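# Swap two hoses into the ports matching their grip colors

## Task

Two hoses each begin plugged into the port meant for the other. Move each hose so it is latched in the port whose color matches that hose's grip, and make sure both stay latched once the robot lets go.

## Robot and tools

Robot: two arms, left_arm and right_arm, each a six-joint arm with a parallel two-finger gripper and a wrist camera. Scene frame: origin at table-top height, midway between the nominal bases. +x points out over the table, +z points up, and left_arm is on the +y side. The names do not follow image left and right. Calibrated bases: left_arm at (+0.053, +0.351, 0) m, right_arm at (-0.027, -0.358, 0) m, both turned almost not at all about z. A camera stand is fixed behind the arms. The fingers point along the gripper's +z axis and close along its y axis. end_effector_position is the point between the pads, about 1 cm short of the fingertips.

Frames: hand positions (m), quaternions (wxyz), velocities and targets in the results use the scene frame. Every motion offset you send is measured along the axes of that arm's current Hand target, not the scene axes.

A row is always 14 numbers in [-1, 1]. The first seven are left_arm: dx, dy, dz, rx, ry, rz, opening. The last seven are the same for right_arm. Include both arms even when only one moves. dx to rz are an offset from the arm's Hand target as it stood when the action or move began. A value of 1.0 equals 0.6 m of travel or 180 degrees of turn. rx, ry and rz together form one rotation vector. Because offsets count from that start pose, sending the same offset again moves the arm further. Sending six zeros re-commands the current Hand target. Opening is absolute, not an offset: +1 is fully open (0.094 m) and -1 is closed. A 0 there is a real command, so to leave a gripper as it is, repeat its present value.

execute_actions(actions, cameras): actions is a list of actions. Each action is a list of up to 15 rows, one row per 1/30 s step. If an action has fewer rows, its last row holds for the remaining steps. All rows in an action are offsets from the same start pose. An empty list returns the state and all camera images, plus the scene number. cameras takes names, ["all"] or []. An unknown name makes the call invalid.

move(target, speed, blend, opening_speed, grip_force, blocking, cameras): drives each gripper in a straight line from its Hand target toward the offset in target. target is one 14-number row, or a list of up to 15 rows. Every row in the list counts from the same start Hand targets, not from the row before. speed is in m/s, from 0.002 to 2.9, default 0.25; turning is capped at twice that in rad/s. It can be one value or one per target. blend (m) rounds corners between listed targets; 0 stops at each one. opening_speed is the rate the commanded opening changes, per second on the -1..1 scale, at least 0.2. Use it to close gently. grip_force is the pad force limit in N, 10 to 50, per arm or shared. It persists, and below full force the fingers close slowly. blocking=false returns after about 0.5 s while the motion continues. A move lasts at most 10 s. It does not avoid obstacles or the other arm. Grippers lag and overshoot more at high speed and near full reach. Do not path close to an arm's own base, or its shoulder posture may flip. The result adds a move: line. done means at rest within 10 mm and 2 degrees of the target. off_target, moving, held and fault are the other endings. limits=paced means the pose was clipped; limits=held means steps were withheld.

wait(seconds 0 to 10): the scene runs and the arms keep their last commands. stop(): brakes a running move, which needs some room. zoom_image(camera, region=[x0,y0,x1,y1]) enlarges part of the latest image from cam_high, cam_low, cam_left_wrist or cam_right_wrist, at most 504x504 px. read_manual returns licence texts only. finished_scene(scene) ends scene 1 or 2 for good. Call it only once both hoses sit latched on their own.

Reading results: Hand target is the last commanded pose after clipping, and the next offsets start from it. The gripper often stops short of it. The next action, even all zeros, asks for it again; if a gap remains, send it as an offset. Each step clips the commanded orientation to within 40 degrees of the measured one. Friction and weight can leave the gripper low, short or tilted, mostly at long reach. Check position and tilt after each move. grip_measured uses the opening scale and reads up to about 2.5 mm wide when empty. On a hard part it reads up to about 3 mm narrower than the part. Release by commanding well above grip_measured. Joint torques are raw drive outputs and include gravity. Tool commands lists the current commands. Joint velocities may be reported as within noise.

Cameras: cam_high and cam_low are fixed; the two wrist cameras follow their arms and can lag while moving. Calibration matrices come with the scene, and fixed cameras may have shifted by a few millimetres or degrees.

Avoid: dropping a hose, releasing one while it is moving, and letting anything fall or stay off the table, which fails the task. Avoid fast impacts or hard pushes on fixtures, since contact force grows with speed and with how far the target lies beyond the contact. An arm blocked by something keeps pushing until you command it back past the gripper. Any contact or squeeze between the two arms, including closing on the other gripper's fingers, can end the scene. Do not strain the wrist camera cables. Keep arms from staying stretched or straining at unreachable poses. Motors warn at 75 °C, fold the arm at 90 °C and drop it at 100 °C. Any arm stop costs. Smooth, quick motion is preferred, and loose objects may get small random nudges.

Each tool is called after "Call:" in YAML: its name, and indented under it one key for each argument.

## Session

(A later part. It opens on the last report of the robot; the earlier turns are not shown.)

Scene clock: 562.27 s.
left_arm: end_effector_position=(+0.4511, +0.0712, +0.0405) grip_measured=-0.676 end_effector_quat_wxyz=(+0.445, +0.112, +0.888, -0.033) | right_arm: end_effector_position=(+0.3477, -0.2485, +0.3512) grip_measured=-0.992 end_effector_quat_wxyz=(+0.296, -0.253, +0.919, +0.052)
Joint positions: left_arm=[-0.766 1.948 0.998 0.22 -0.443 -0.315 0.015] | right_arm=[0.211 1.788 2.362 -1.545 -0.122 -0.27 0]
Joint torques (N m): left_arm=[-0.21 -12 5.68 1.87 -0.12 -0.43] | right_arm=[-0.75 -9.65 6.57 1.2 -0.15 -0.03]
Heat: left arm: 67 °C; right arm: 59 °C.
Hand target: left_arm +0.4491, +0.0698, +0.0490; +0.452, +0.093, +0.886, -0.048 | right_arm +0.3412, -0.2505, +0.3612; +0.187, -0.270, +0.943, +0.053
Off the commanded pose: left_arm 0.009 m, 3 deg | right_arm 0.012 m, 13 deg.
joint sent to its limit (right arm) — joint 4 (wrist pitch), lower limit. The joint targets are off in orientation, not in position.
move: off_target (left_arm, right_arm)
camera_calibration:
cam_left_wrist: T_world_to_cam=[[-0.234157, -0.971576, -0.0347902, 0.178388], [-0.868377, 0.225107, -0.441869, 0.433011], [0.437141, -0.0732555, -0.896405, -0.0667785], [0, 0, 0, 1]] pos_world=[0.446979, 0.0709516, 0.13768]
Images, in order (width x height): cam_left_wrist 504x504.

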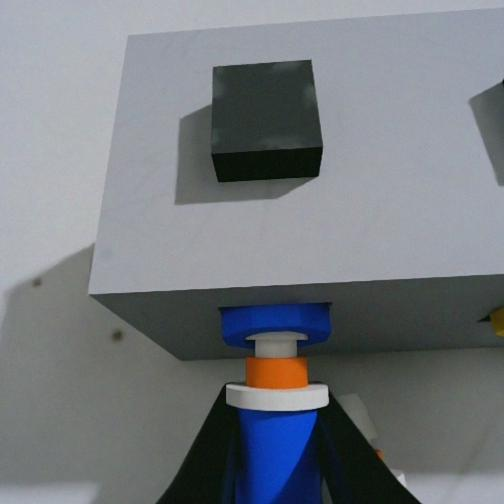

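Call:
move:
  target:
    - [-0.05,0,0.05,0.013,-0.02,0.01,-0.95,0,0,0,0,0,0,-1]
    - [-0.1015,0,0.111,0.027,-0.039,0.0196,-0.95,0,0,0,0,0,0,-1]
  speed: 0.06
  blend: [0.003,0]
  cameras: ["cam_left_wrist"]

Call:
zoom_image:
  camera: "cam_left_wrist"
  region: [200, 220, 340, 400]

Scene clock: 569.87 s.
left_arm: end_effector_position=(+0.4552, +0.0732, +0.0402) grip_measured=-0.676 end_effector_quat_wxyz=(+0.411, +0.164, +0.897, -0.016) | right_arm: end_effector_position=(+0.3477, -0.2485, +0.3512) grip_measured=-0.992 end_effector_quat_wxyz=(+0.296, -0.253, +0.919, +0.052)
Joint positions: left_arm=[-0.737 1.948 1.066 0.089 -0.381 -0.218 0.015] | right_arm=[0.211 1.788 2.362 -1.545 -0.122 -0.27 0]
Joint torques (N m): left_arm=[7.66 -1.48 15.21 4.33 0.54 0.74] | right_arm=[-0.73 -9.68 6.58 1.2 -0.15 -0.02]
Heat: left arm: 62 °C; right arm: 59 °C.
Hand target: left_arm +0.5367, +0.0512, +0.0592; +0.502, +0.136, +0.850, -0.077 | right_arm +0.3412, -0.2505, +0.3612; +0.187, -0.270, +0.943, +0.053
Off the commanded pose: left_arm 0.087 m, 14 deg | right_arm 0.012 m, 13 deg.
joint sent to its limit (right arm) — joint 4 (wrist pitch), lower limit. The joint targets are off in orientation, not in position.
move: off_target (left_arm, right_arm)
camera_calibration:
cam_left_wrist: T_world_to_cam=[[-0.311531, -0.944905, -0.100516, 0.217226], [-0.871406, 0.326268, -0.366335, 0.426844], [0.378947, -0.0265342, -0.925038, -0.0444236], [0, 0, 0, 1]] pos_world=[0.456461, 0.0648137, 0.137109]
Images, in order (width x height): cam_left_wrist 504x504.

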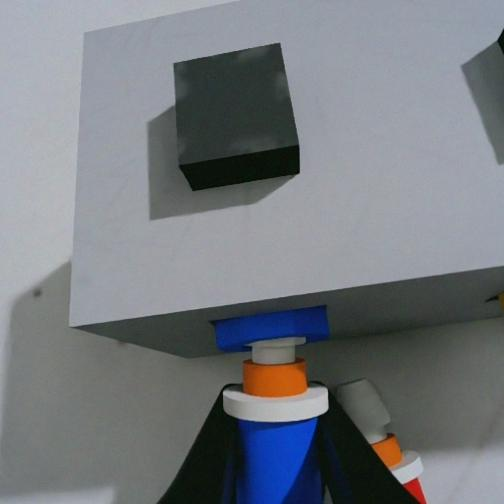

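Scaled by 2.800.

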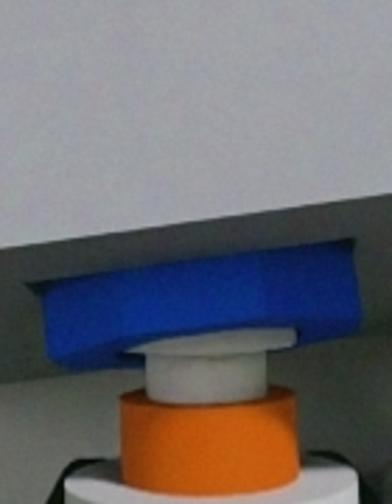

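Call:
move:
  target:
    - [0.05,0,-0.06,-0.054,-0.022,-0.039,-0.95,0,0,0,0,0,0,-1]
    - [0,0,0,-0.054,-0.022,-0.039,-0.95,0,0,0,0,0,0,-1]
    - [-0.015,0,0.02,-0.054,-0.022,-0.039,-0.95,0,0,0,0,0,0,-1]
  speed: 0.08
  blend: [0.003,0.003,0]
  cameras: ["cam_left_wrist"]

Call:
zoom_image:
  camera: "cam_left_wrist"
  region: [200, 220, 340, 400]

Scene clock: 582.67 s.
left_arm: end_effector_position=(+0.4568, +0.0722, +0.0383) grip_measured=-0.676 end_effector_quat_wxyz=(+0.439, +0.115, +0.889, +0.057) | right_arm: end_effector_position=(+0.3477, -0.2485, +0.3512) grip_measured=-0.992 end_effector_quat_wxyz=(+0.296, -0.253, +0.919, +0.052)
Joint positions: left_arm=[-0.81 2.02 1.132 0.051 -0.613 -0.31 0.015] | right_arm=[0.211 1.788 2.362 -1.545 -0.122 -0.27 0]
Joint torques (N m): left_arm=[8.98 -2.95 16.28 4.56 0.47 0.12] | right_arm=[-0.77 -9.65 6.58 1.21 -0.15 -0.02]
Heat: left arm: 67 °C; right arm: 59 °C.
Hand target: left_arm +0.5509, +0.0466, +0.0614; +0.535, +0.038, +0.843, -0.040 | right_arm +0.3412, -0.2505, +0.3612; +0.187, -0.270, +0.943, +0.053
Off the commanded pose: left_arm 0.100 m, 19 deg | right_arm 0.012 m, 13 deg.
joint sent to its limit (right arm) — joint 4 (wrist pitch), lower limit. The joint targets are off in orientation, not in position.
move: off_target (left_arm, right_arm)
camera_calibration:
cam_left_wrist: T_world_to_cam=[[-0.160416, -0.967164, -0.197132, 0.152806], [-0.8814, 0.230259, -0.41245, 0.441152], [0.444298, 0.107588, -0.889395, -0.0876904], [0, 0, 0, 1]] pos_world=[0.452304, 0.0556442, 0.134084]
Images, in order (width x height): cam_left_wrist 504x504.

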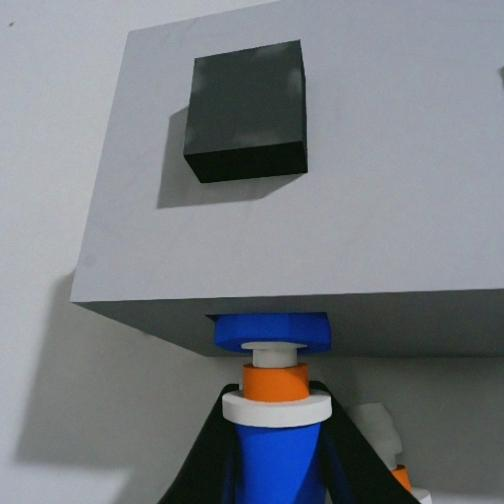

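Scaled by 2.800.

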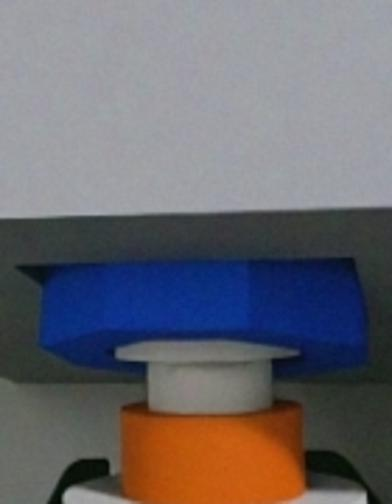

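Call:
move:
  target:
    - [0.08,0,-0.1,0,-0.04,0,-0.95,0,0,0,0,0,0,-1]
    - [-0.02,0,0.0,0,-0.07,0,-0.95,0,0,0,0,0,0,-1]
    - [-0.045,0,-0.01,0,-0.07,0,-0.95,0,0,0,0,0,0,-1]
    - [-0.045,0.01,-0.01,0,-0.07,0,-0.95,0,0,0,0,0,0,-1]
  speed: 0.1
  blend: [0.003,0.003,0.003,0]
  cameras: ["cam_left_wrist","cam_low"]

Call:
zoom_image:
  camera: "cam_left_wrist"
  region: [200, 220, 340, 400]

Scene clock: 594.83 s.
left_arm: end_effector_position=(+0.4593, +0.0712, +0.0373) grip_measured=-0.676 end_effector_quat_wxyz=(+0.547, +0.095, +0.830, +0.055) | right_arm: end_effector_position=(+0.3477, -0.2485, +0.3512) grip_measured=-0.992 end_effector_quat_wxyz=(+0.296, -0.253, +0.919, +0.052)
Joint positions: left_arm=[-0.844 2.09 0.956 0.566 -0.745 -0.194 0.015] | right_arm=[0.211 1.788 2.362 -1.545 -0.122 -0.27 0]
Joint torques (N m): left_arm=[11.82 -7.68 19.12 3.95 1.2 0.6] | right_arm=[-0.76 -9.65 6.57 1.2 -0.15 -0.02]
Heat: left arm: 76 °C; right arm: 59 °C. Fold the left arm in close to its base, or ease its load, before you think long.
Hand target: left_arm +0.5576, +0.0527, +0.0881; +0.625, +0.034, +0.779, -0.044 | right_arm +0.3412, -0.2505, +0.3612; +0.187, -0.270, +0.943, +0.053
Off the commanded pose: left_arm 0.112 m, 17 deg | right_arm 0.012 m, 13 deg.
MOTOR HOT: joint 4 (wrist pitch) of the left arm reports 76 °C; the controller's stop level is 90 °C. To cool a motor, set the load down, stop pushing, or move to a pose that needs little force.
joint sent to its limit (right arm) — joint 4 (wrist pitch), lower limit. The joint targets are off in orientation, not in position.
move: off_target (left_arm, right_arm)
camera_calibration:
cam_left_wrist: T_world_to_cam=[[-0.105376, -0.975761, -0.191797, 0.127152], [-0.755071, 0.204018, -0.623092, 0.394893], [0.647119, 0.0791615, -0.758268, -0.185697], [0, 0, 0, 1]] pos_world=[0.431739, 0.0582047, 0.129634]
Images, in order (width x height): cam_low 504x504, cam_left_wrist 504x504.

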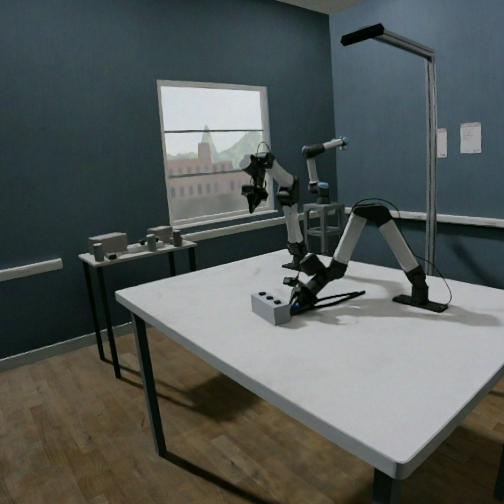

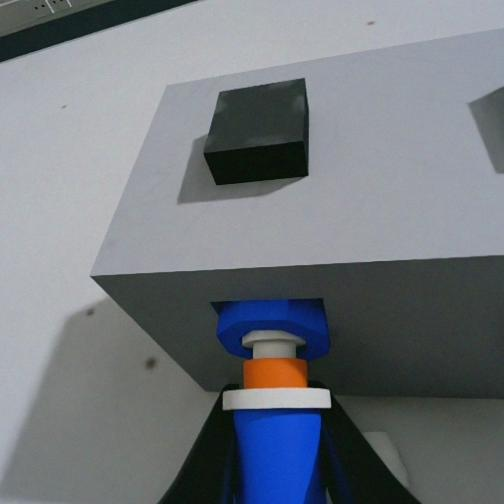

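Scaled by 2.800.

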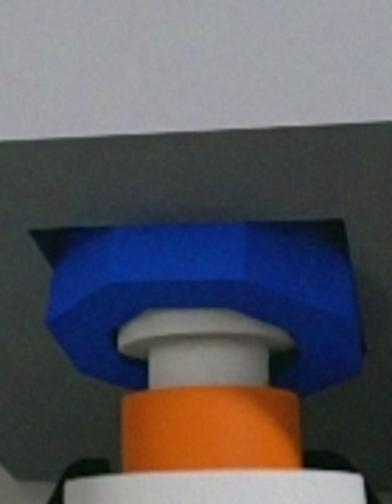

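Call:
move:
  target:
    - [0.101,0,-0.165,0.0263,0.131,0.0206,-0.95,0,0,0,0,0,0,-1]
    - [0.101,0,-0.165,0.0263,0.131,0.0206,0,0,0,0,0,0,0,0.1]
    - [0.005,0.0065,-0.377,0.0263,0.131,0.0206,0,0,0,0,0,0,0,0.1]
    - [-0.137,0.2,-0.428,0.0263,0.131,0.0206,-1,0,0,0,0,0,0,0.1]
  speed: 0.15
  blend: [0,0.003,0.02,0]
  cameras: ["cam_left_wrist","cam_low","cam_high"]

Call:
zoom_image:
  camera: "cam_low"
  region: [250, 270, 320, 330]

Call:
zoom_image:
  camera: "cam_high"
  region: [190, 270, 310, 390]

Scene clock: 615.47 s.
left_arm: end_effector_position=(+0.3382, +0.2019, +0.2095) grip_measured=-0.989 end_effector_quat_wxyz=(+0.444, +0.091, +0.890, -0.039) | right_arm: end_effector_position=(+0.3477, -0.2485, +0.3512) grip_measured=+0.097 end_effector_quat_wxyz=(+0.296, -0.254, +0.919, +0.052)
Joint positions: left_arm=[-0.69 1.037 0.884 -0.557 -0.393 -0.303 0.001] | right_arm=[0.211 1.788 2.362 -1.545 -0.122 -0.271 0.052]
Joint torques (N m): left_arm=[0.77 -3.77 10.69 1.75 0.07 0.12] | right_arm=[-0.77 -9.68 6.57 1.19 -0.15 -0.02]
Heat: left arm: 74 °C; right arm: 59 °C. Fold the left arm in close to its base, or ease its load, before you think long.
Hand target: left_arm +0.3393, +0.2005, +0.2206; +0.452, +0.093, +0.886, -0.048 | right_arm +0.3412, -0.2505, +0.3612; +0.187, -0.270, +0.943, +0.053
Off the commanded pose: left_arm 0.011 m, 1 deg | right_arm 0.012 m, 13 deg.
MOTOR HOT: still on. Joint 4 (wrist pitch) of the left arm reports 74 °C.
joint sent to its limit (right arm) — joint 4 (wrist pitch), lower limit. The joint targets are off in orientation, not in position.
move: off_target (left_arm, right_arm); blend cut to 0 m at target 2; target 2's new opening was sent with right_arm's hand 0.012 m and 13 deg from that target; target 4's new opening was sent with left_arm's hand 0.011 m and 1 deg from that target
camera_calibration:
cam_left_wrist: T_world_to_cam=[[-0.202885, -0.979182, -0.00631373, 0.269856], [-0.877644, 0.184698, -0.442298, 0.391517], [0.434257, -0.0841946, -0.896846, 0.147003], [0, 0, 0, 1]] pos_world=[0.334525, 0.204302, 0.30671]
Images, in order (width x height): cam_high 504x504, cam_low 504x504, cam_left_wrist 504x504.

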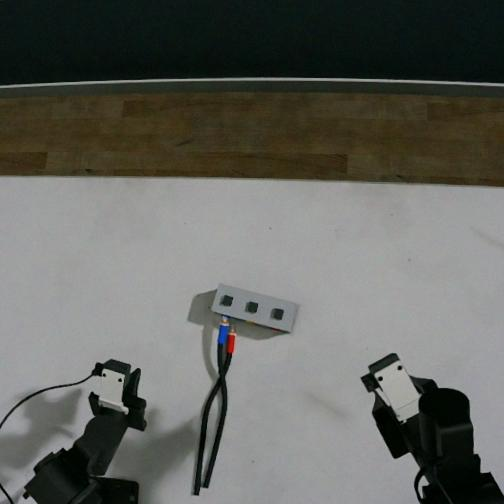

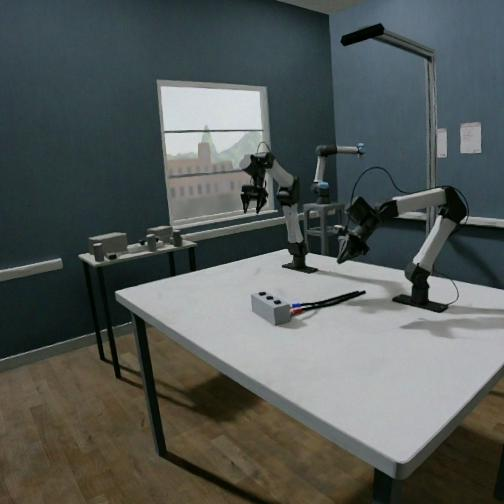

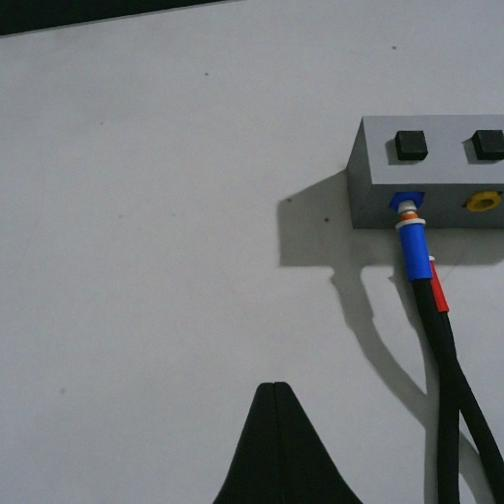

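Scaled by 7.200.

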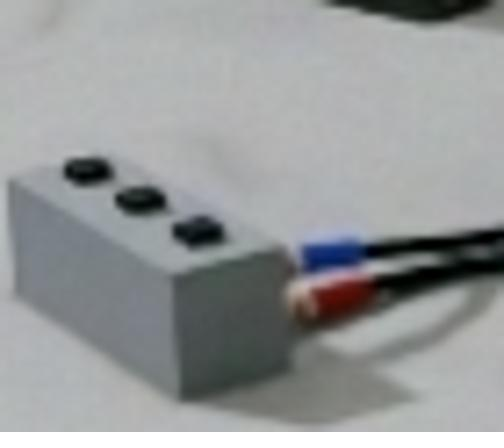

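Scaled by 4.200.

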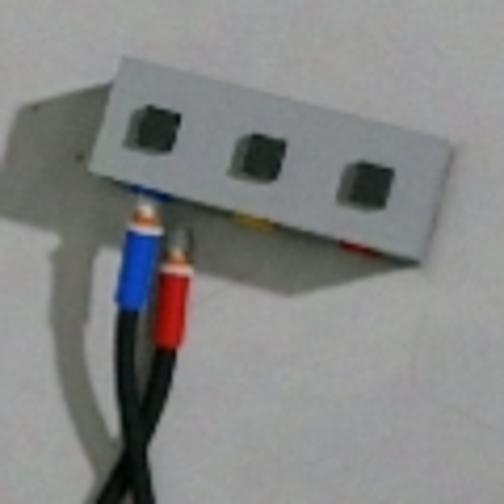

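Call:
move:
  target:
    - [-0.099,-0.162,0.294,-0.1485,0.148,-0.4839,-1,0,0,0,0,0,0,0.1]
    - [-0.099,-0.162,0.294,-0.1485,0.148,-0.4839,-1,-0.145,0.461,0.53,0.1774,-0.2402,0.1765,0.1]
  blend: [0.01,0]
  cameras: ["cam_left_wrist","cam_right_wrist","cam_high"]

Scene clock: 640.87 s.
left_arm: end_effector_position=(+0.4912, +0.0696, +0.1715) grip_measured=-0.989 end_effector_quat_wxyz=(+0.118, -0.615, +0.768, -0.139) | right_arm: end_effector_position=(+0.3645, +0.0897, +0.1030) grip_measured=+0.097 end_effector_quat_wxyz=(+0.555, +0.082, +0.826, -0.055)
Joint positions: left_arm=[-0.62 2.382 2.587 -1.439 -0.15 -1.945 0.001] | right_arm=[1.099 2.574 2.24 -0.684 1.11 0.967 0.052]
Joint torques (N m): left_arm=[0.68 -10.92 9.02 0.86 0.11 -0.07] | right_arm=[-0.42 -14.37 9.29 0.95 0.56 0.17]
Heat: left arm: 62 °C; right arm: 60 °C.
Hand target: left_arm +0.4927, +0.0684, +0.1652; +0.109, -0.620, +0.765, -0.135 | right_arm +0.3662, +0.0907, +0.1001; +0.556, +0.086, +0.824, -0.058
Off the commanded pose: left_arm 0.007 m, 1 deg | right_arm 0.003 m, 1 deg.
MOTOR HOT: cleared for the motors of the left arm.
move: done
camera_calibration:
cam_left_wrist: T_world_to_cam=[[0.907785, -0.204505, 0.366203, -0.492265], [-0.354423, -0.840903, 0.408983, 0.201927], [0.224303, -0.501059, -0.83584, 0.156983], [0, 0, 0, 1]] pos_world=[0.483226, 0.147788, 0.228897]
cam_right_wrist: T_world_to_cam=[[-0.180999, -0.983393, -0.0133339, 0.160835], [-0.735671, 0.144377, -0.661773, 0.364787], [0.652708, -0.109971, -0.749586, -0.0716864], [0, 0, 0, 1]] pos_world=[0.344264, 0.0976135, 0.189815]
Images, in order (width x height): cam_high 504x504, cam_left_wrist 504x504, cam_right_wrist 504x504.

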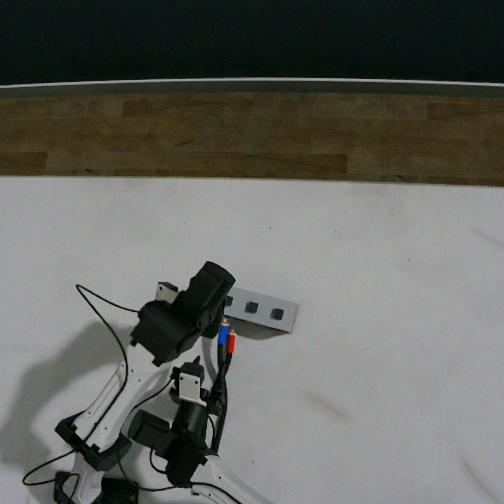

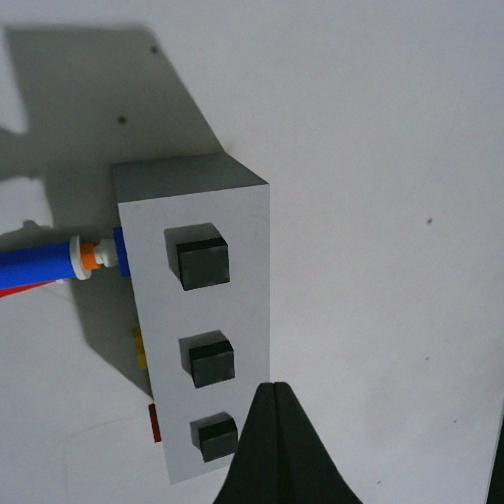

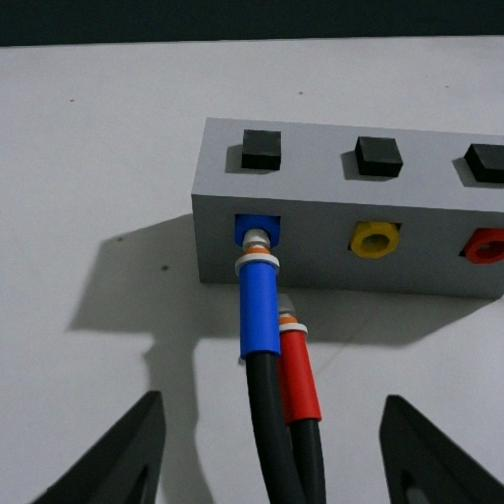

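Call:
move:
  target:
    - [0,0,0,0,0,0,-1,0.0445,0.004,0.05,0.007,0,0.003,0.1]
    - [0,0,0,0,0,0,-1,0.0445,0.004,0.1655,0.007,0,0.003,0.1]
    - [0,0,0,0,0,0,-1,0.0445,0.004,0.1655,0.007,0,0.003,-0.95]
  blend: [0.01,0,0]
  speed: 0.2
  opening_speed: 2
  cameras: ["cam_left_wrist","cam_right_wrist"]

Scene clock: 650.43 s.
left_arm: end_effector_position=(+0.4912, +0.0696, +0.1715) grip_measured=-0.989 end_effector_quat_wxyz=(+0.118, -0.615, +0.768, -0.139) | right_arm: end_effector_position=(+0.4457, +0.0733, +0.0447) grip_measured=-0.649 end_effector_quat_wxyz=(+0.555, +0.098, +0.824, -0.064)
Joint positions: left_arm=[-0.62 2.382 2.587 -1.439 -0.15 -1.945 0.001] | right_arm=[0.959 2.779 2.376 -0.451 1.049 0.787 0.016]
Joint torques (N m): left_arm=[0.66 -10.93 9.02 0.86 0.1 -0.08] | right_arm=[-0.28 -15.13 9.18 1.31 0.42 0.01]
Heat: left arm: 59 °C; right arm: 64 °C.
Hand target: left_arm +0.4927, +0.0684, +0.1652; +0.109, -0.620, +0.765, -0.135 | right_arm +0.4471, +0.0760, +0.0382; +0.556, +0.096, +0.823, -0.065
Off the commanded pose: left_arm 0.007 m, 1 deg | right_arm 0.007 m, 0 deg.
move: done
camera_calibration:
cam_left_wrist: T_world_to_cam=[[0.907785, -0.204505, 0.366203, -0.492265], [-0.354423, -0.840903, 0.408983, 0.201927], [0.224303, -0.501059, -0.83584, 0.156983], [0, 0, 0, 1]] pos_world=[0.483226, 0.147788, 0.228897]
cam_right_wrist: T_world_to_cam=[[-0.216372, -0.976166, -0.0168014, 0.173945], [-0.727486, 0.17268, -0.664038, 0.382744], [0.651113, -0.131456, -0.74751, -0.167966], [0, 0, 0, 1]] pos_world=[0.425443, 0.0816267, 0.131523]
Images, in order (width x height): cam_left_wrist 504x504, cam_right_wrist 504x504.

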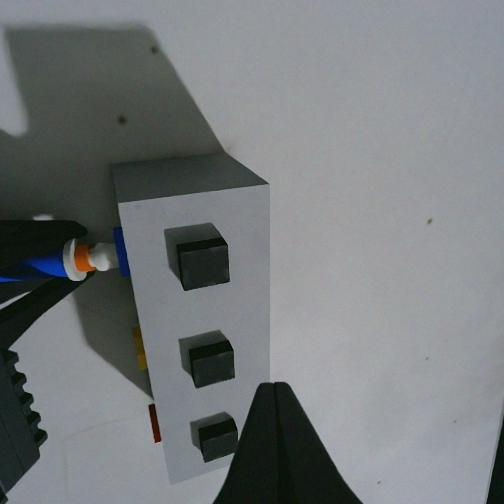

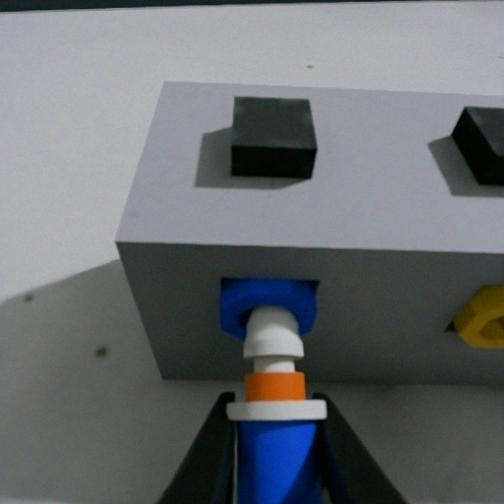

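Call:
move:
  target:
    - [0,0.031,0.086,0,0,0,-1,-0.0093,0,0.0231,0,0,0,-0.95]
    - [0,0.094,0.258,0,0,0,-1,-0.0093,0,0.0231,0,0,0,-0.95]
    - [0,0.094,0.258,0,0,0,-1,-0.0404,0,0.10,0,0,0,-0.95]
  speed: 0.08
  blend: [0.005,0.003,0]
  cameras: ["cam_left_wrist","cam_right_wrist"]

Scene clock: 658.23 s.
left_arm: end_effector_position=(+0.4925, +0.0660, +0.1140) grip_measured=-0.989 end_effector_quat_wxyz=(+0.121, -0.612, +0.758, -0.190) | right_arm: end_effector_position=(+0.4496, +0.0741, +0.0421) grip_measured=-0.651 end_effector_quat_wxyz=(+0.556, +0.096, +0.823, -0.067)
Joint positions: left_arm=[-0.617 2.16 1.936 -0.909 -0.126 -1.946 0.001] | right_arm=[0.955 2.806 2.416 -0.459 1.051 0.774 0.016]
Joint torques (N m): left_arm=[0.28 -11.63 7.71 1.16 -0.03 0.05] | right_arm=[-0.43 -17.55 7.12 1.27 0.4 0.05]
Heat: left arm: 57 °C; right arm: 67 °C.
Hand target: left_arm +0.4924, +0.0661, +0.1101; +0.120, -0.612, +0.759, -0.187 (not the last commanded pose) | right_arm +0.4500, +0.0739, +0.0420; +0.556, +0.095, +0.823, -0.067 (not the last commanded pose)
Off the commanded pose: left_arm 0.114 m, 7 deg | right_arm 0.062 m, 0 deg.
move: held (left_arm, right_arm; a check stopped the path); path passed 1 of 3 targets; limits=held
pose unreachable (left arm): on one or more control steps of this call, first in action 0 (counted from 0), this arm could not follow its commanded pose, so it was not sent that pose on those steps. It may still have moved: this result reports where it is.
cause: moving toward the commanded pose would bring a part of the arm too close to another arm (this arm's wrist (the part past joint 5) and the right arm's wrist camera, 75 mm apart when this arm was first held).
pose unreachable (right arm): on one or more control steps of this call, first in action 0 (counted from 0), this arm could not follow its commanded pose, so it was not sent that pose on those steps. It may still have moved: this result reports where it is.
cause: moving toward the commanded pose would bring a part of the arm too close to another arm (this arm's wrist camera and the left arm's wrist (the part past joint 5), along the way the arms are being sent, or toward where that arm still pushes).
camera_calibration:
cam_left_wrist: T_world_to_cam=[[0.878441, -0.176686, 0.443985, -0.469371], [-0.387975, -0.806114, 0.446828, 0.23273], [0.278955, -0.564768, -0.776674, 0.0772706], [0, 0, 0, 1]] pos_world=[0.481054, 0.148315, 0.164418]
cam_right_wrist: T_world_to_cam=[[-0.216998, -0.976126, -0.00950506, 0.175486], [-0.726322, 0.167955, -0.666519, 0.383685], [0.652203, -0.137729, -0.745428, -0.172474], [0, 0, 0, 1]] pos_world=[0.429247, 0.0830994, 0.128834]
Images, in order (width x height): cam_left_wrist 504x504, cam_right_wrist 504x504.

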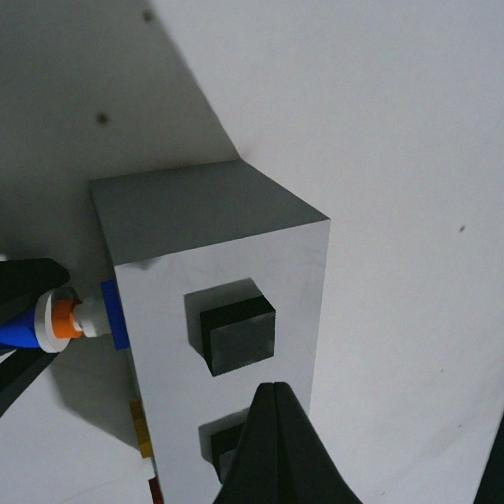

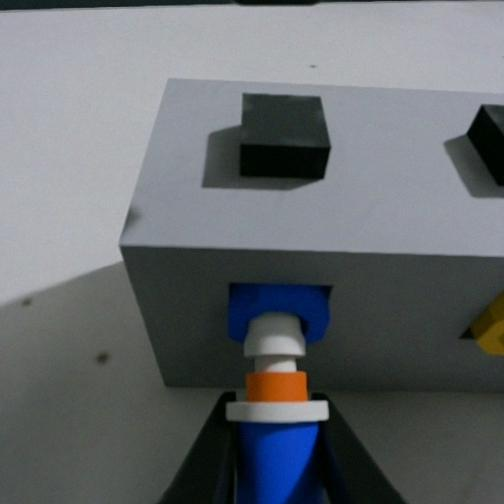

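Call:
move:
  target:
    - [0,-0.04,-0.11,0,0,0,-1,0,0,0,0,0,0,-0.95]
    - [0,-0.04,-0.11,0,0,0,-1,-0.06,0,0.14,0,0,0,-0.95]
  speed: 0.08
  blend: [0.01,0]
  cameras: ["cam_left_wrist","cam_right_wrist"]

Scene clock: 665.30 s.
left_arm: end_effector_position=(+0.4839, +0.0721, +0.1845) grip_measured=-0.989 end_effector_quat_wxyz=(+0.121, -0.612, +0.758, -0.192) | right_arm: end_effector_position=(+0.4550, +0.0687, +0.0438) grip_measured=-0.659 end_effector_quat_wxyz=(+0.539, +0.035, +0.833, -0.121)
Joint positions: left_arm=[-0.617 2.16 2.219 -1.189 -0.126 -1.946 0.001] | right_arm=[0.942 2.852 2.535 -0.578 1.047 0.644 0.016]
Joint torques (N m): left_arm=[0.35 -9.89 9.65 1.05 -0.02 0.06] | right_arm=[-10.15 -14.46 11.19 2.92 -0.31 -0.38]
Heat: left arm: 57 °C; right arm: 71 °C.
Hand target: left_arm +0.4865, +0.0708, +0.1799; +0.120, -0.612, +0.759, -0.187 | right_arm +0.5389, +0.0528, +0.0439; +0.556, +0.095, +0.823, -0.067
Off the commanded pose: left_arm 0.005 m, 1 deg | right_arm 0.085 m, 10 deg.
move: off_target (right_arm)
camera_calibration:
cam_left_wrist: T_world_to_cam=[[0.877343, -0.17589, 0.446467, -0.49206], [-0.389087, -0.805298, 0.447333, 0.203182], [0.280857, -0.566179, -0.774959, 0.136797], [0, 0, 0, 1]] pos_world=[0.472341, 0.154525, 0.23481]
cam_right_wrist: T_world_to_cam=[[-0.173696, -0.973159, 0.150968, 0.144538], [-0.768835, 0.0382058, -0.638305, 0.416523], [0.615405, -0.22694, -0.754834, -0.152195], [0, 0, 0, 1]] pos_world=[0.439004, 0.090206, 0.129166]
Images, in order (width x height): cam_left_wrist 504x504, cam_right_wrist 504x504.

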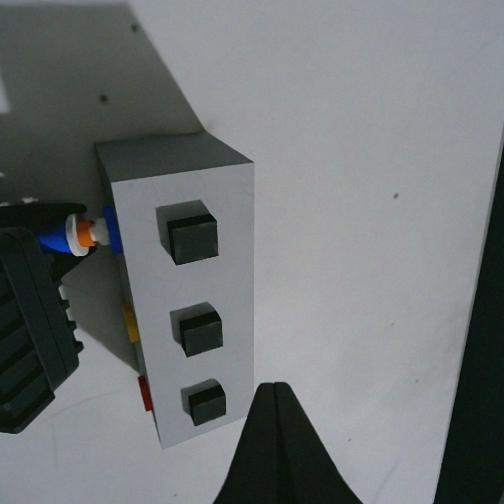

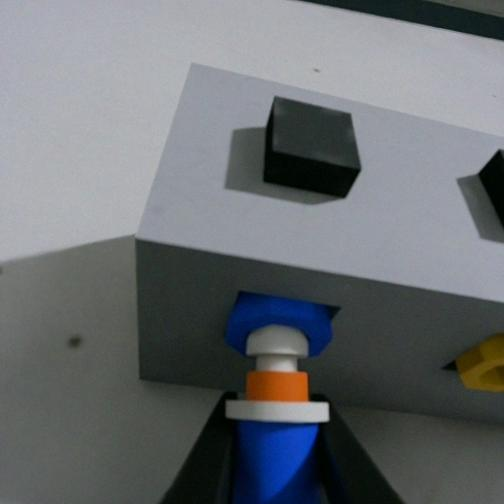

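Call:
move:
  target: [0,-0.005,0.058,0.0119,0.1753,0.3607,-1,0.054,0,-0.126,0,0,0,-0.95]
  speed: 0.2
  cameras: ["cam_left_wrist","cam_right_wrist"]

Scene clock: 682.17 s.
left_arm: end_effector_position=(+0.5020, +0.0664, +0.1552) grip_measured=-0.989 end_effector_quat_wxyz=(+0.020, -0.046, +0.966, -0.255) | right_arm: end_effector_position=(+0.4518, +0.0714, +0.0427) grip_measured=-0.661 end_effector_quat_wxyz=(+0.552, +0.076, +0.826, -0.085)
Joint positions: left_arm=[-0.427 2.5 2.693 -1.474 0.435 -0.585 0.001] | right_arm=[0.95 2.811 2.43 -0.477 1.05 0.725 0.016]
Joint torques (N m): left_arm=[0.64 -11.56 9.09 0.87 0.49 0.18] | right_arm=[-1.22 -16.51 8.39 1.51 0.31 0.32]
Heat: left arm: 57 °C; right arm: 77 °C. Fold the right arm in close to its base, or ease its load, before you think long.
Hand target: left_arm +0.5034, +0.0655, +0.1498; +0.011, -0.042, +0.965, -0.258 | right_arm +0.4589, +0.0718, +0.0421; +0.556, +0.095, +0.823, -0.067
Off the commanded pose: left_arm 0.006 m, 1 deg | right_arm 0.007 m, 3 deg.
MOTOR HOT: joint 2 (shoulder) of the right arm reports 77 °C; the controller's stop level is 90 °C. To cool a motor, set the load down, stop pushing, or move to a pose that needs little force.
move: off_target (right_arm)
camera_calibration:
cam_left_wrist: T_world_to_cam=[[0.0783866, -0.861723, 0.501287, -0.0576747], [-0.916999, 0.134947, 0.375368, 0.432475], [-0.391111, -0.489103, -0.779622, 0.438676], [0, 0, 0, 1]] pos_world=[0.572671, 0.106497, 0.208576]
cam_right_wrist: T_world_to_cam=[[-0.203561, -0.978124, 0.0428578, 0.165249], [-0.738732, 0.124718, -0.66236, 0.394577], [0.642525, -0.166491, -0.747959, -0.167286], [0, 0, 0, 1]] pos_world=[0.43261, 0.0845711, 0.129147]
Images, in order (width x height): cam_left_wrist 504x504, cam_right_wrist 504x504.

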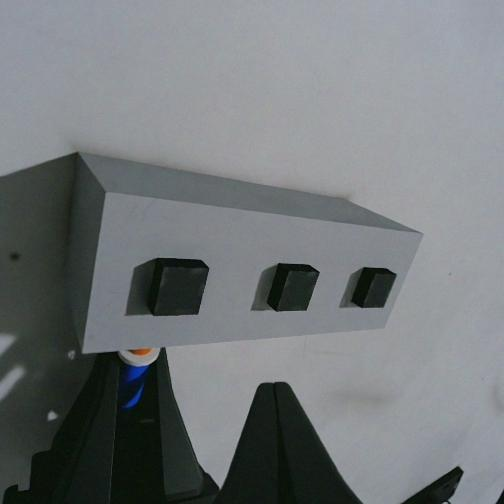

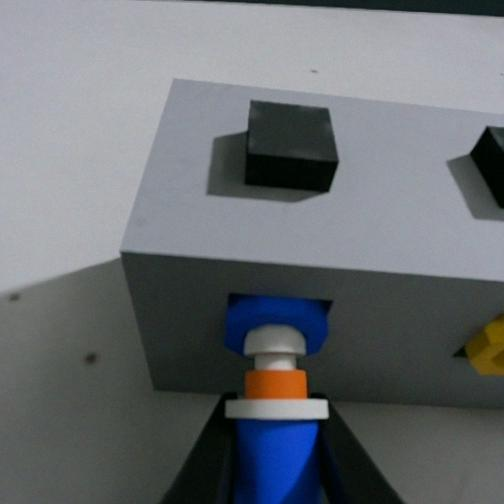

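Call:
move:
  target:
    - [-0.005,0.038,0.055,0,0,0,-1,0,0,0,0,0,0,-0.95]
    - [-0.007,0.142,0.207,0,0,0,-1,0,0,0,0,0,0,-0.95]
    - [-0.007,0.142,0.207,0,0,0,-1,-0.037,0,0.092,0,0,0,-0.95]
  speed: 0.1
  blend: [0.005,0.005,0]
  cameras: ["cam_left_wrist","cam_right_wrist"]

Scene clock: 696.43 s.
left_arm: end_effector_position=(+0.5059, +0.0765, +0.0786) grip_measured=-0.989 end_effector_quat_wxyz=(+0.025, -0.035, +0.944, -0.328) | right_arm: end_effector_position=(+0.4543, +0.0700, +0.0438) grip_measured=-0.661 end_effector_quat_wxyz=(+0.545, +0.050, +0.829, -0.110)
Joint positions: left_arm=[-0.363 2.297 1.953 -0.879 0.585 -0.541 0.001] | right_arm=[0.946 2.843 2.508 -0.544 1.053 0.671 0.016]
Joint torques (N m): left_arm=[-2.13 -3.99 2.18 1.63 -0.74 0.22] | right_arm=[-7.94 -14.5 10.88 2.6 -0.22 -0.33]
Heat: left arm: 58 °C; right arm: 83 °C. Fold the right arm in close to its base, or ease its load, before you think long.
Hand target: left_arm +0.5066, +0.0776, -0.0003; +0.011, -0.042, +0.965, -0.258 | right_arm +0.5168, +0.0579, +0.0423; +0.556, +0.095, +0.823, -0.067
Off the commanded pose: left_arm 0.079 m, 9 deg | right_arm 0.064 m, 7 deg.
MOTOR HOT: still on. Joint 2 (shoulder) of the right arm reports 83 °C.
move: off_target (left_arm, right_arm)
camera_calibration:
cam_left_wrist: T_world_to_cam=[[0.0495806, -0.777432, 0.62701, -0.0127047], [-0.921877, 0.205931, 0.328231, 0.464137], [-0.384298, -0.5943, -0.706486, 0.384319], [0, 0, 0, 1]] pos_world=[0.5762, 0.122944, 0.127138]
cam_right_wrist: T_world_to_cam=[[-0.187868, -0.975559, 0.113972, 0.153939], [-0.755423, 0.0693552, -0.651556, 0.408348], [0.627727, -0.208504, -0.74999, -0.158598], [0, 0, 0, 1]] pos_world=[0.436952, 0.0887869, 0.12957]
Images, in order (width x height): cam_left_wrist 504x504, cam_right_wrist 504x504.

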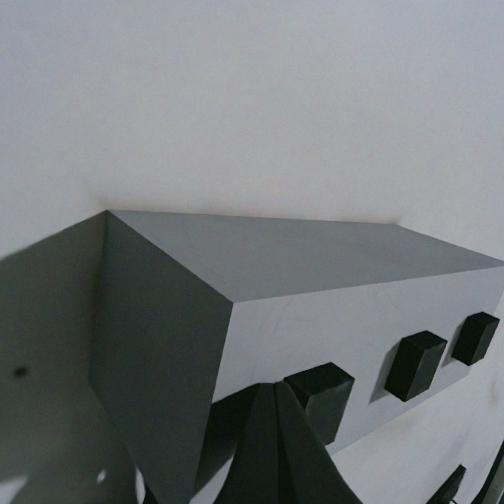

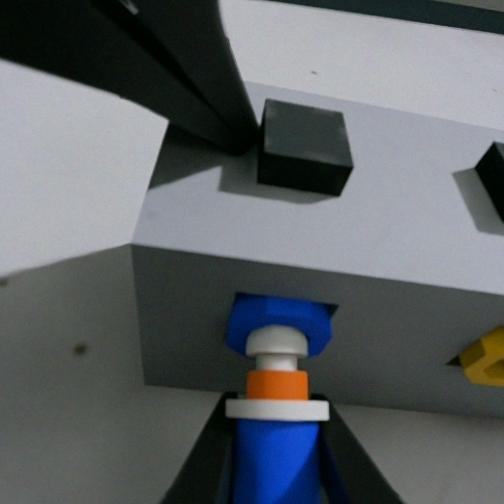

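Call:
move:
  target:
    - [0,-0.1,-0.173,0,0,0,-1,0.045,0,-0.11,0,0,0,-0.95]
    - [0,-0.1,-0.173,0,0,0,-1,0.045,0,-0.11,0,0,0,0.1]
    - [0,-0.1,-0.173,0,0,0,-1,0,0,-0.42,0,0,0,0.1]
    - [0.243,0.0285,-0.401,-0.104,-0.3004,0.1644,0.1,-0.188,-0.593,-0.4,0,0,0,0.1]
  blend: [0.01,0,0.03,0]
  speed: 0.3
  cameras: ["cam_left_wrist","cam_high"]

Scene clock: 717.10 s.
left_arm: end_effector_position=(+0.3495, +0.1975, +0.1960) grip_measured=+0.097 end_effector_quat_wxyz=(+0.488, +0.085, +0.867, -0.052) | right_arm: end_effector_position=(+0.2589, -0.2451, +0.2395) grip_measured=+0.097 end_effector_quat_wxyz=(+0.556, +0.097, +0.822, -0.070)
Joint positions: left_arm=[-0.685 1.02 0.738 -0.318 -0.406 -0.274 0.052] | right_arm=[0.847 1.062 0.86 -0.529 0.981 0.633 0.052]
Joint torques (N m): left_arm=[-0.14 -3.99 7.83 2.05 -0.25 0.12] | right_arm=[-0.69 -3.7 6.49 1.53 0.26 -0.01]
Heat: left arm: 56 °C; right arm: 83 °C. Fold the right arm in close to its base, or ease its load, before you think long.
Hand target: left_arm +0.3496, +0.1993, +0.1997; +0.498, +0.083, +0.862, -0.047 | right_arm +0.2589, -0.2454, +0.2379; +0.556, +0.095, +0.823, -0.067
Off the commanded pose: left_arm 0.004 m, 1 deg | right_arm 0.001 m, 0 deg.
MOTOR HOT: still on. Joint 2 (shoulder) of the right arm reports 83 °C.
move: done
camera_calibration:
cam_left_wrist: T_world_to_cam=[[-0.204188, -0.978835, 0.0137242, 0.26413], [-0.830824, 0.165864, -0.531245, 0.401115], [0.517725, -0.119876, -0.847107, 0.097671], [0, 0, 0, 1]] pos_world=[0.336621, 0.203718, 0.292203]
Images, in order (width x height): cam_high 504x504, cam_left_wrist 504x504.

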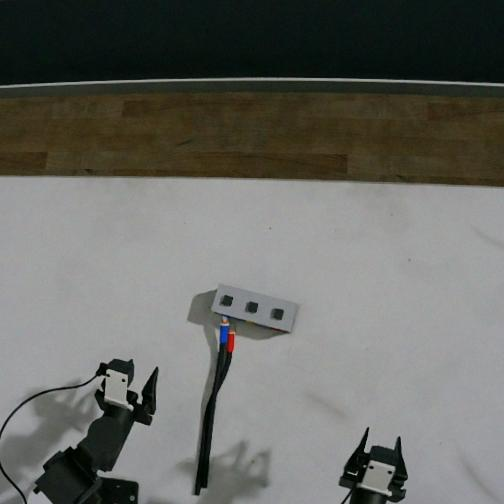

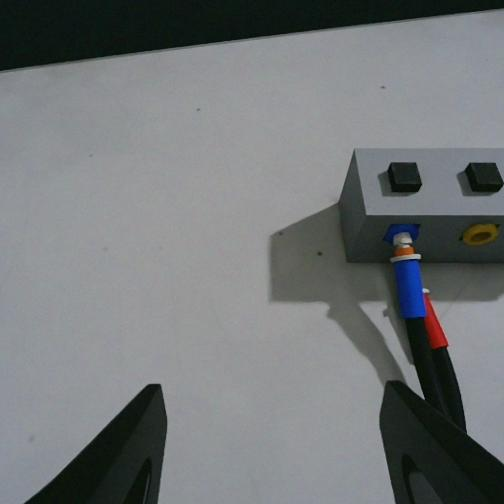

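Call:
move:
  target: [0.128,-0.178,0.168,0,0,0,0.1,0,0,0,0,0,0,0.1]
  cameras: ["cam_left_wrist"]

Scene clock: 723.83 s.
left_arm: end_effector_position=(+0.3714, +0.0887, +0.0771) grip_measured=+0.097 end_effector_quat_wxyz=(+0.487, +0.095, +0.867, -0.047) | right_arm: end_effector_position=(+0.2589, -0.2451, +0.2395) grip_measured=+0.097 end_effector_quat_wxyz=(+0.556, +0.097, +0.822, -0.070)
Joint positions: left_arm=[-0.929 1.643 0.704 0.255 -0.6 -0.418 0.052] | right_arm=[0.847 1.062 0.86 -0.529 0.981 0.633 0.052]
Joint torques (N m): left_arm=[0.16 -5.65 8.88 1.93 -0.34 -0.08] | right_arm=[-0.7 -3.7 6.53 1.53 0.27 -0.01]
Heat: left arm: 55 °C; right arm: 77 °C. Fold the right arm in close to its base, or ease its load, before you think long.
Hand target: left_arm +0.3772, +0.0853, +0.0825; +0.498, +0.083, +0.862, -0.047 | right_arm +0.2589, -0.2454, +0.2379; +0.556, +0.095, +0.823, -0.067
Off the commanded pose: left_arm 0.009 m, 2 deg | right_arm 0.002 m, 0 deg.
MOTOR HOT: still on. Joint 2 (shoulder) of the right arm reports 77 °C.
move: done
camera_calibration:
cam_left_wrist: T_world_to_cam=[[-0.217395, -0.976063, -0.00644486, 0.169988], [-0.828052, 0.187917, -0.52822, 0.370954], [0.516787, -0.109496, -0.849083, -0.0278474], [0, 0, 0, 1]] pos_world=[0.358515, 0.0931616, 0.173396]
Images, in order (width x height): cam_left_wrist 504x504.

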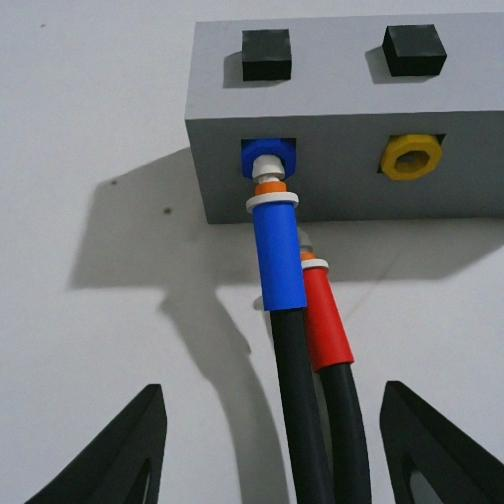

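Call:
move:
  target:
    - [-0.0143,-0.008,0.1367,-0.007,0,-0.004,0.1,0,0,0,0,0,0,0.1]
    - [-0.0143,-0.008,0.1367,-0.007,0,-0.004,-0.95,0,0,0,0,0,0,0.1]
  speed: 0.15
  opening_speed: 2
  cameras: ["cam_left_wrist"]

Call:
zoom_image:
  camera: "cam_left_wrist"
  region: [180, 220, 360, 420]

Scene clock: 731.10 s.
left_arm: end_effector_position=(+0.4445, +0.0713, +0.0477) grip_measured=-0.640 end_effector_quat_wxyz=(+0.494, +0.071, +0.866, -0.037) | right_arm: end_effector_position=(+0.2589, -0.2451, +0.2395) grip_measured=+0.097 end_effector_quat_wxyz=(+0.556, +0.097, +0.822, -0.070)
Joint positions: left_arm=[-0.811 1.945 0.918 0.386 -0.552 -0.366 0.017] | right_arm=[0.847 1.062 0.86 -0.529 0.981 0.633 0.052]
Joint torques (N m): left_arm=[0.61 -7.83 8.61 1.98 -0.04 0.14] | right_arm=[-0.7 -3.7 6.52 1.53 0.26 -0.01]
Heat: left arm: 56 °C; right arm: 73 °C. Fold the right arm in close to its base, or ease its load, before you think long.
Hand target: left_arm +0.4503, +0.0663, +0.0490; +0.498, +0.073, +0.863, -0.041 | right_arm +0.2589, -0.2454, +0.2379; +0.556, +0.095, +0.823, -0.067
Off the commanded pose: left_arm 0.008 m, 1 deg | right_arm 0.002 m, 0 deg.
MOTOR HOT: still on. Joint 2 (shoulder) of the right arm reports 73 °C.
move: done
camera_calibration:
cam_left_wrist: T_world_to_cam=[[-0.164979, -0.986296, -0.00139495, 0.145839], [-0.829856, 0.139575, -0.540238, 0.424123], [0.53303, -0.0879701, -0.841511, -0.101578], [0, 0, 0, 1]] pos_world=[0.430166, 0.0757079, 0.143852]
Images, in order (width x height): cam_left_wrist 504x504.

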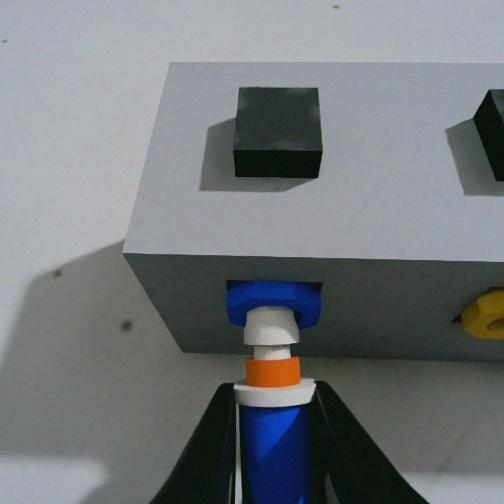

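Scaled by 2.520.

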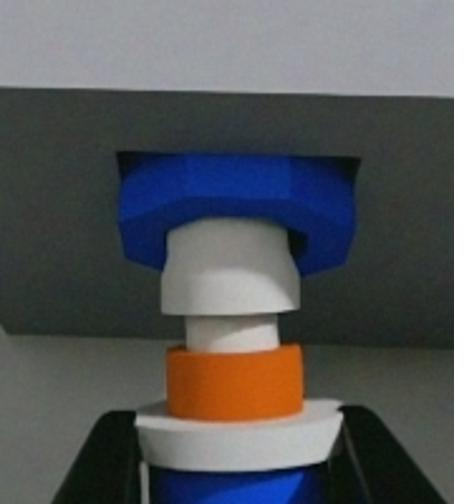

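Call:
move:
  target:
    - [-0.0125,-0.004,0.0215,0,0,0,-0.95,0,0,0,0,0,0,0.1]
    - [-0.03,-0.008,0.052,-0.009,-0.02,-0.005,-0.95,0,0,0,0,0,0,0.1]
    - [-0.0375,0.002,0.065,-0.026,-0.02,-0.015,-0.95,0,0,0,0,0,0,0.1]
    - [-0.046,-0.004,0.06,-0.018,-0.03,-0.01,-0.95,0,0,0,0,0,0,0.1]
    - [-0.036,-0.004,0.075,-0.018,-0.01,-0.01,-0.95,0,0,0,0,0,0,0.1]
    - [-0.045,-0.012,0.078,-0.009,-0.03,-0.005,-0.95,0,0,0,0,0,0,0.1]
    - [-0.045,0.004,0.078,-0.026,-0.03,-0.015,-0.95,0,0,0,0,0,0,0.1]
  speed: 0.06
  blend: [0.002,0.001,0.001,0.001,0.001,0.001,0]
  cameras: ["cam_left_wrist"]

Call:
zoom_image:
  camera: "cam_left_wrist"
  region: [180, 220, 360, 420]

Scene clock: 741.60 s.
left_arm: end_effector_position=(+0.4628, +0.0679, +0.0401) grip_measured=-0.624 end_effector_quat_wxyz=(+0.499, +0.075, +0.863, +0.031) | right_arm: end_effector_position=(+0.2589, -0.2451, +0.2395) grip_measured=+0.097 end_effector_quat_wxyz=(+0.556, +0.097, +0.822, -0.070)
Joint positions: left_arm=[-0.823 2.048 1.049 0.307 -0.668 -0.326 0.018] | right_arm=[0.847 1.062 0.86 -0.529 0.981 0.633 0.052]
Joint torques (N m): left_arm=[5.11 -4.85 11.4 3.37 0.29 -0.1] | right_arm=[-0.68 -3.69 6.54 1.53 0.26 -0.02]
Heat: left arm: 58 °C; right arm: 68 °C.
Hand target: left_arm +0.5039, +0.0597, +0.0490; +0.540, +0.030, +0.841, -0.021 | right_arm +0.2589, -0.2454, +0.2379; +0.556, +0.095, +0.823, -0.067
Off the commanded pose: left_arm 0.043 m, 10 deg | right_arm 0.002 m, 0 deg.
MOTOR HOT: cleared for the motors of the right arm.
move: off_target (left_arm)
camera_calibration:
cam_left_wrist: T_world_to_cam=[[-0.104657, -0.986901, -0.122772, 0.122605], [-0.827677, 0.154876, -0.539411, 0.433548], [0.55136, 0.0451626, -0.833044, -0.135925], [0, 0, 0, 1]] pos_world=[0.446613, 0.0599916, 0.135681]
Images, in order (width x height): cam_left_wrist 504x504.

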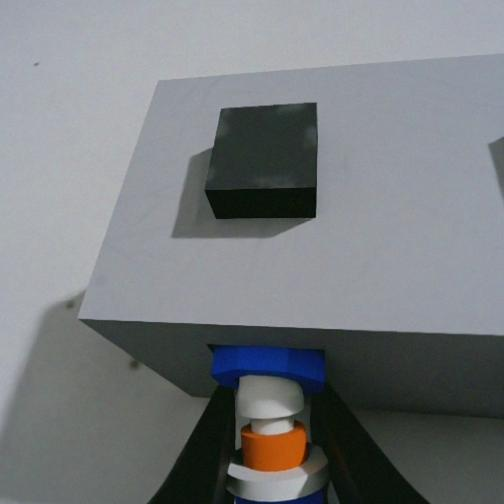

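Scaled by 2.520.

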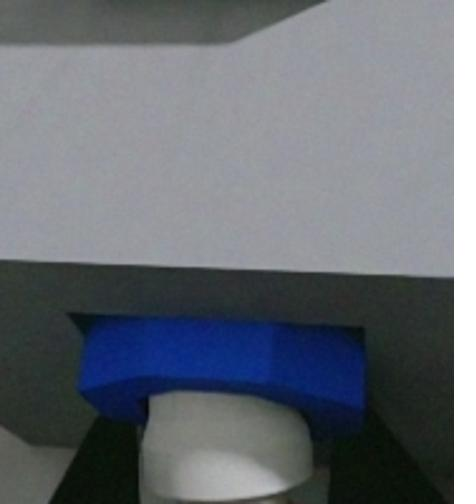

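Call:
move:
  target:
    - [0.042,0.007,-0.057,0.013,0.015,0.007,-0.6,0,0,0,0,0,0,0.1]
    - [0.042,0.007,-0.057,0.013,0.015,0.007,0,0,0,0,0,0,0,0.1]
    - [0.04,0.0057,-0.0887,0.026,0.03,0.015,0,0,0,0,0,0,0,0.1]
    - [0.04,0.0057,-0.0887,0.026,0.03,0.015,-0.95,0,0,0,0,0,0,0.1]
  speed: 0.1
  opening_speed: 2
  cameras: ["cam_left_wrist"]

Call:
zoom_image:
  camera: "cam_left_wrist"
  region: [180, 200, 360, 400]

Scene clock: 767.60 s.
left_arm: end_effector_position=(+0.4482, +0.0715, +0.0377) grip_measured=-0.947 end_effector_quat_wxyz=(+0.494, +0.071, +0.866, -0.027) | right_arm: end_effector_position=(+0.2589, -0.2451, +0.2395) grip_measured=+0.097 end_effector_quat_wxyz=(+0.556, +0.097, +0.822, -0.070)
Joint positions: left_arm=[-0.809 1.985 0.929 0.407 -0.563 -0.358 0.002] | right_arm=[0.847 1.062 0.86 -0.529 0.981 0.633 0.052]
Joint torques (N m): left_arm=[-0.13 -12.74 5.93 1.77 0.01 0.01] | right_arm=[-0.66 -3.71 6.53 1.53 0.26 -0.02]
Heat: left arm: 65 °C; right arm: 61 °C.
Hand target: left_arm +0.4460, +0.0674, +0.0493; +0.498, +0.073, +0.863, -0.041 | right_arm +0.2589, -0.2454, +0.2379; +0.556, +0.095, +0.823, -0.067
Off the commanded pose: left_arm 0.013 m, 2 deg | right_arm 0.002 m, 0 deg.
move: off_target (left_arm); target 4's new opening was sent with left_arm's hand 0.014 m and 2 deg from that target
camera_calibration:
cam_left_wrist: T_world_to_cam=[[-0.15721, -0.987405, -0.0177943, 0.14395], [-0.830831, 0.141979, -0.538109, 0.421945], [0.533858, -0.0698122, -0.842687, -0.113649], [0, 0, 0, 1]] pos_world=[0.433868, 0.0742956, 0.133843]
Images, in order (width x height): cam_left_wrist 504x504.

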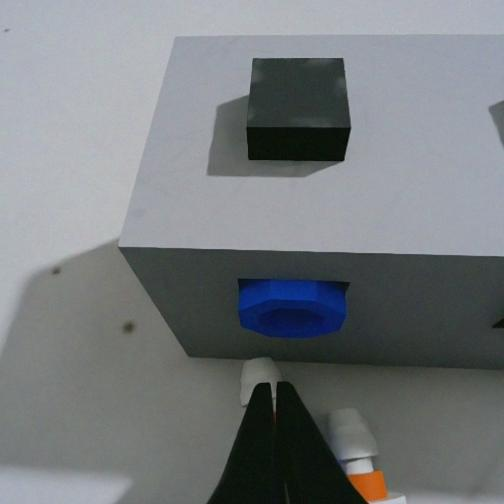

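Scaled by 2.520.

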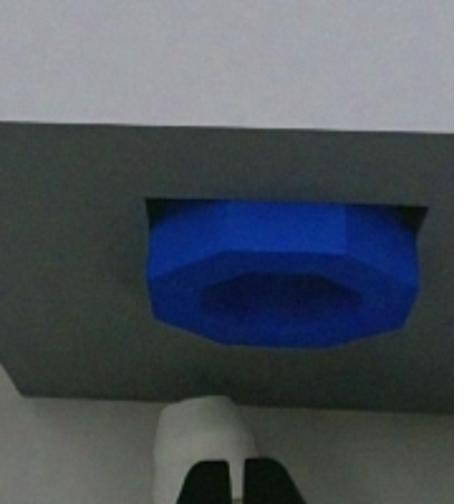

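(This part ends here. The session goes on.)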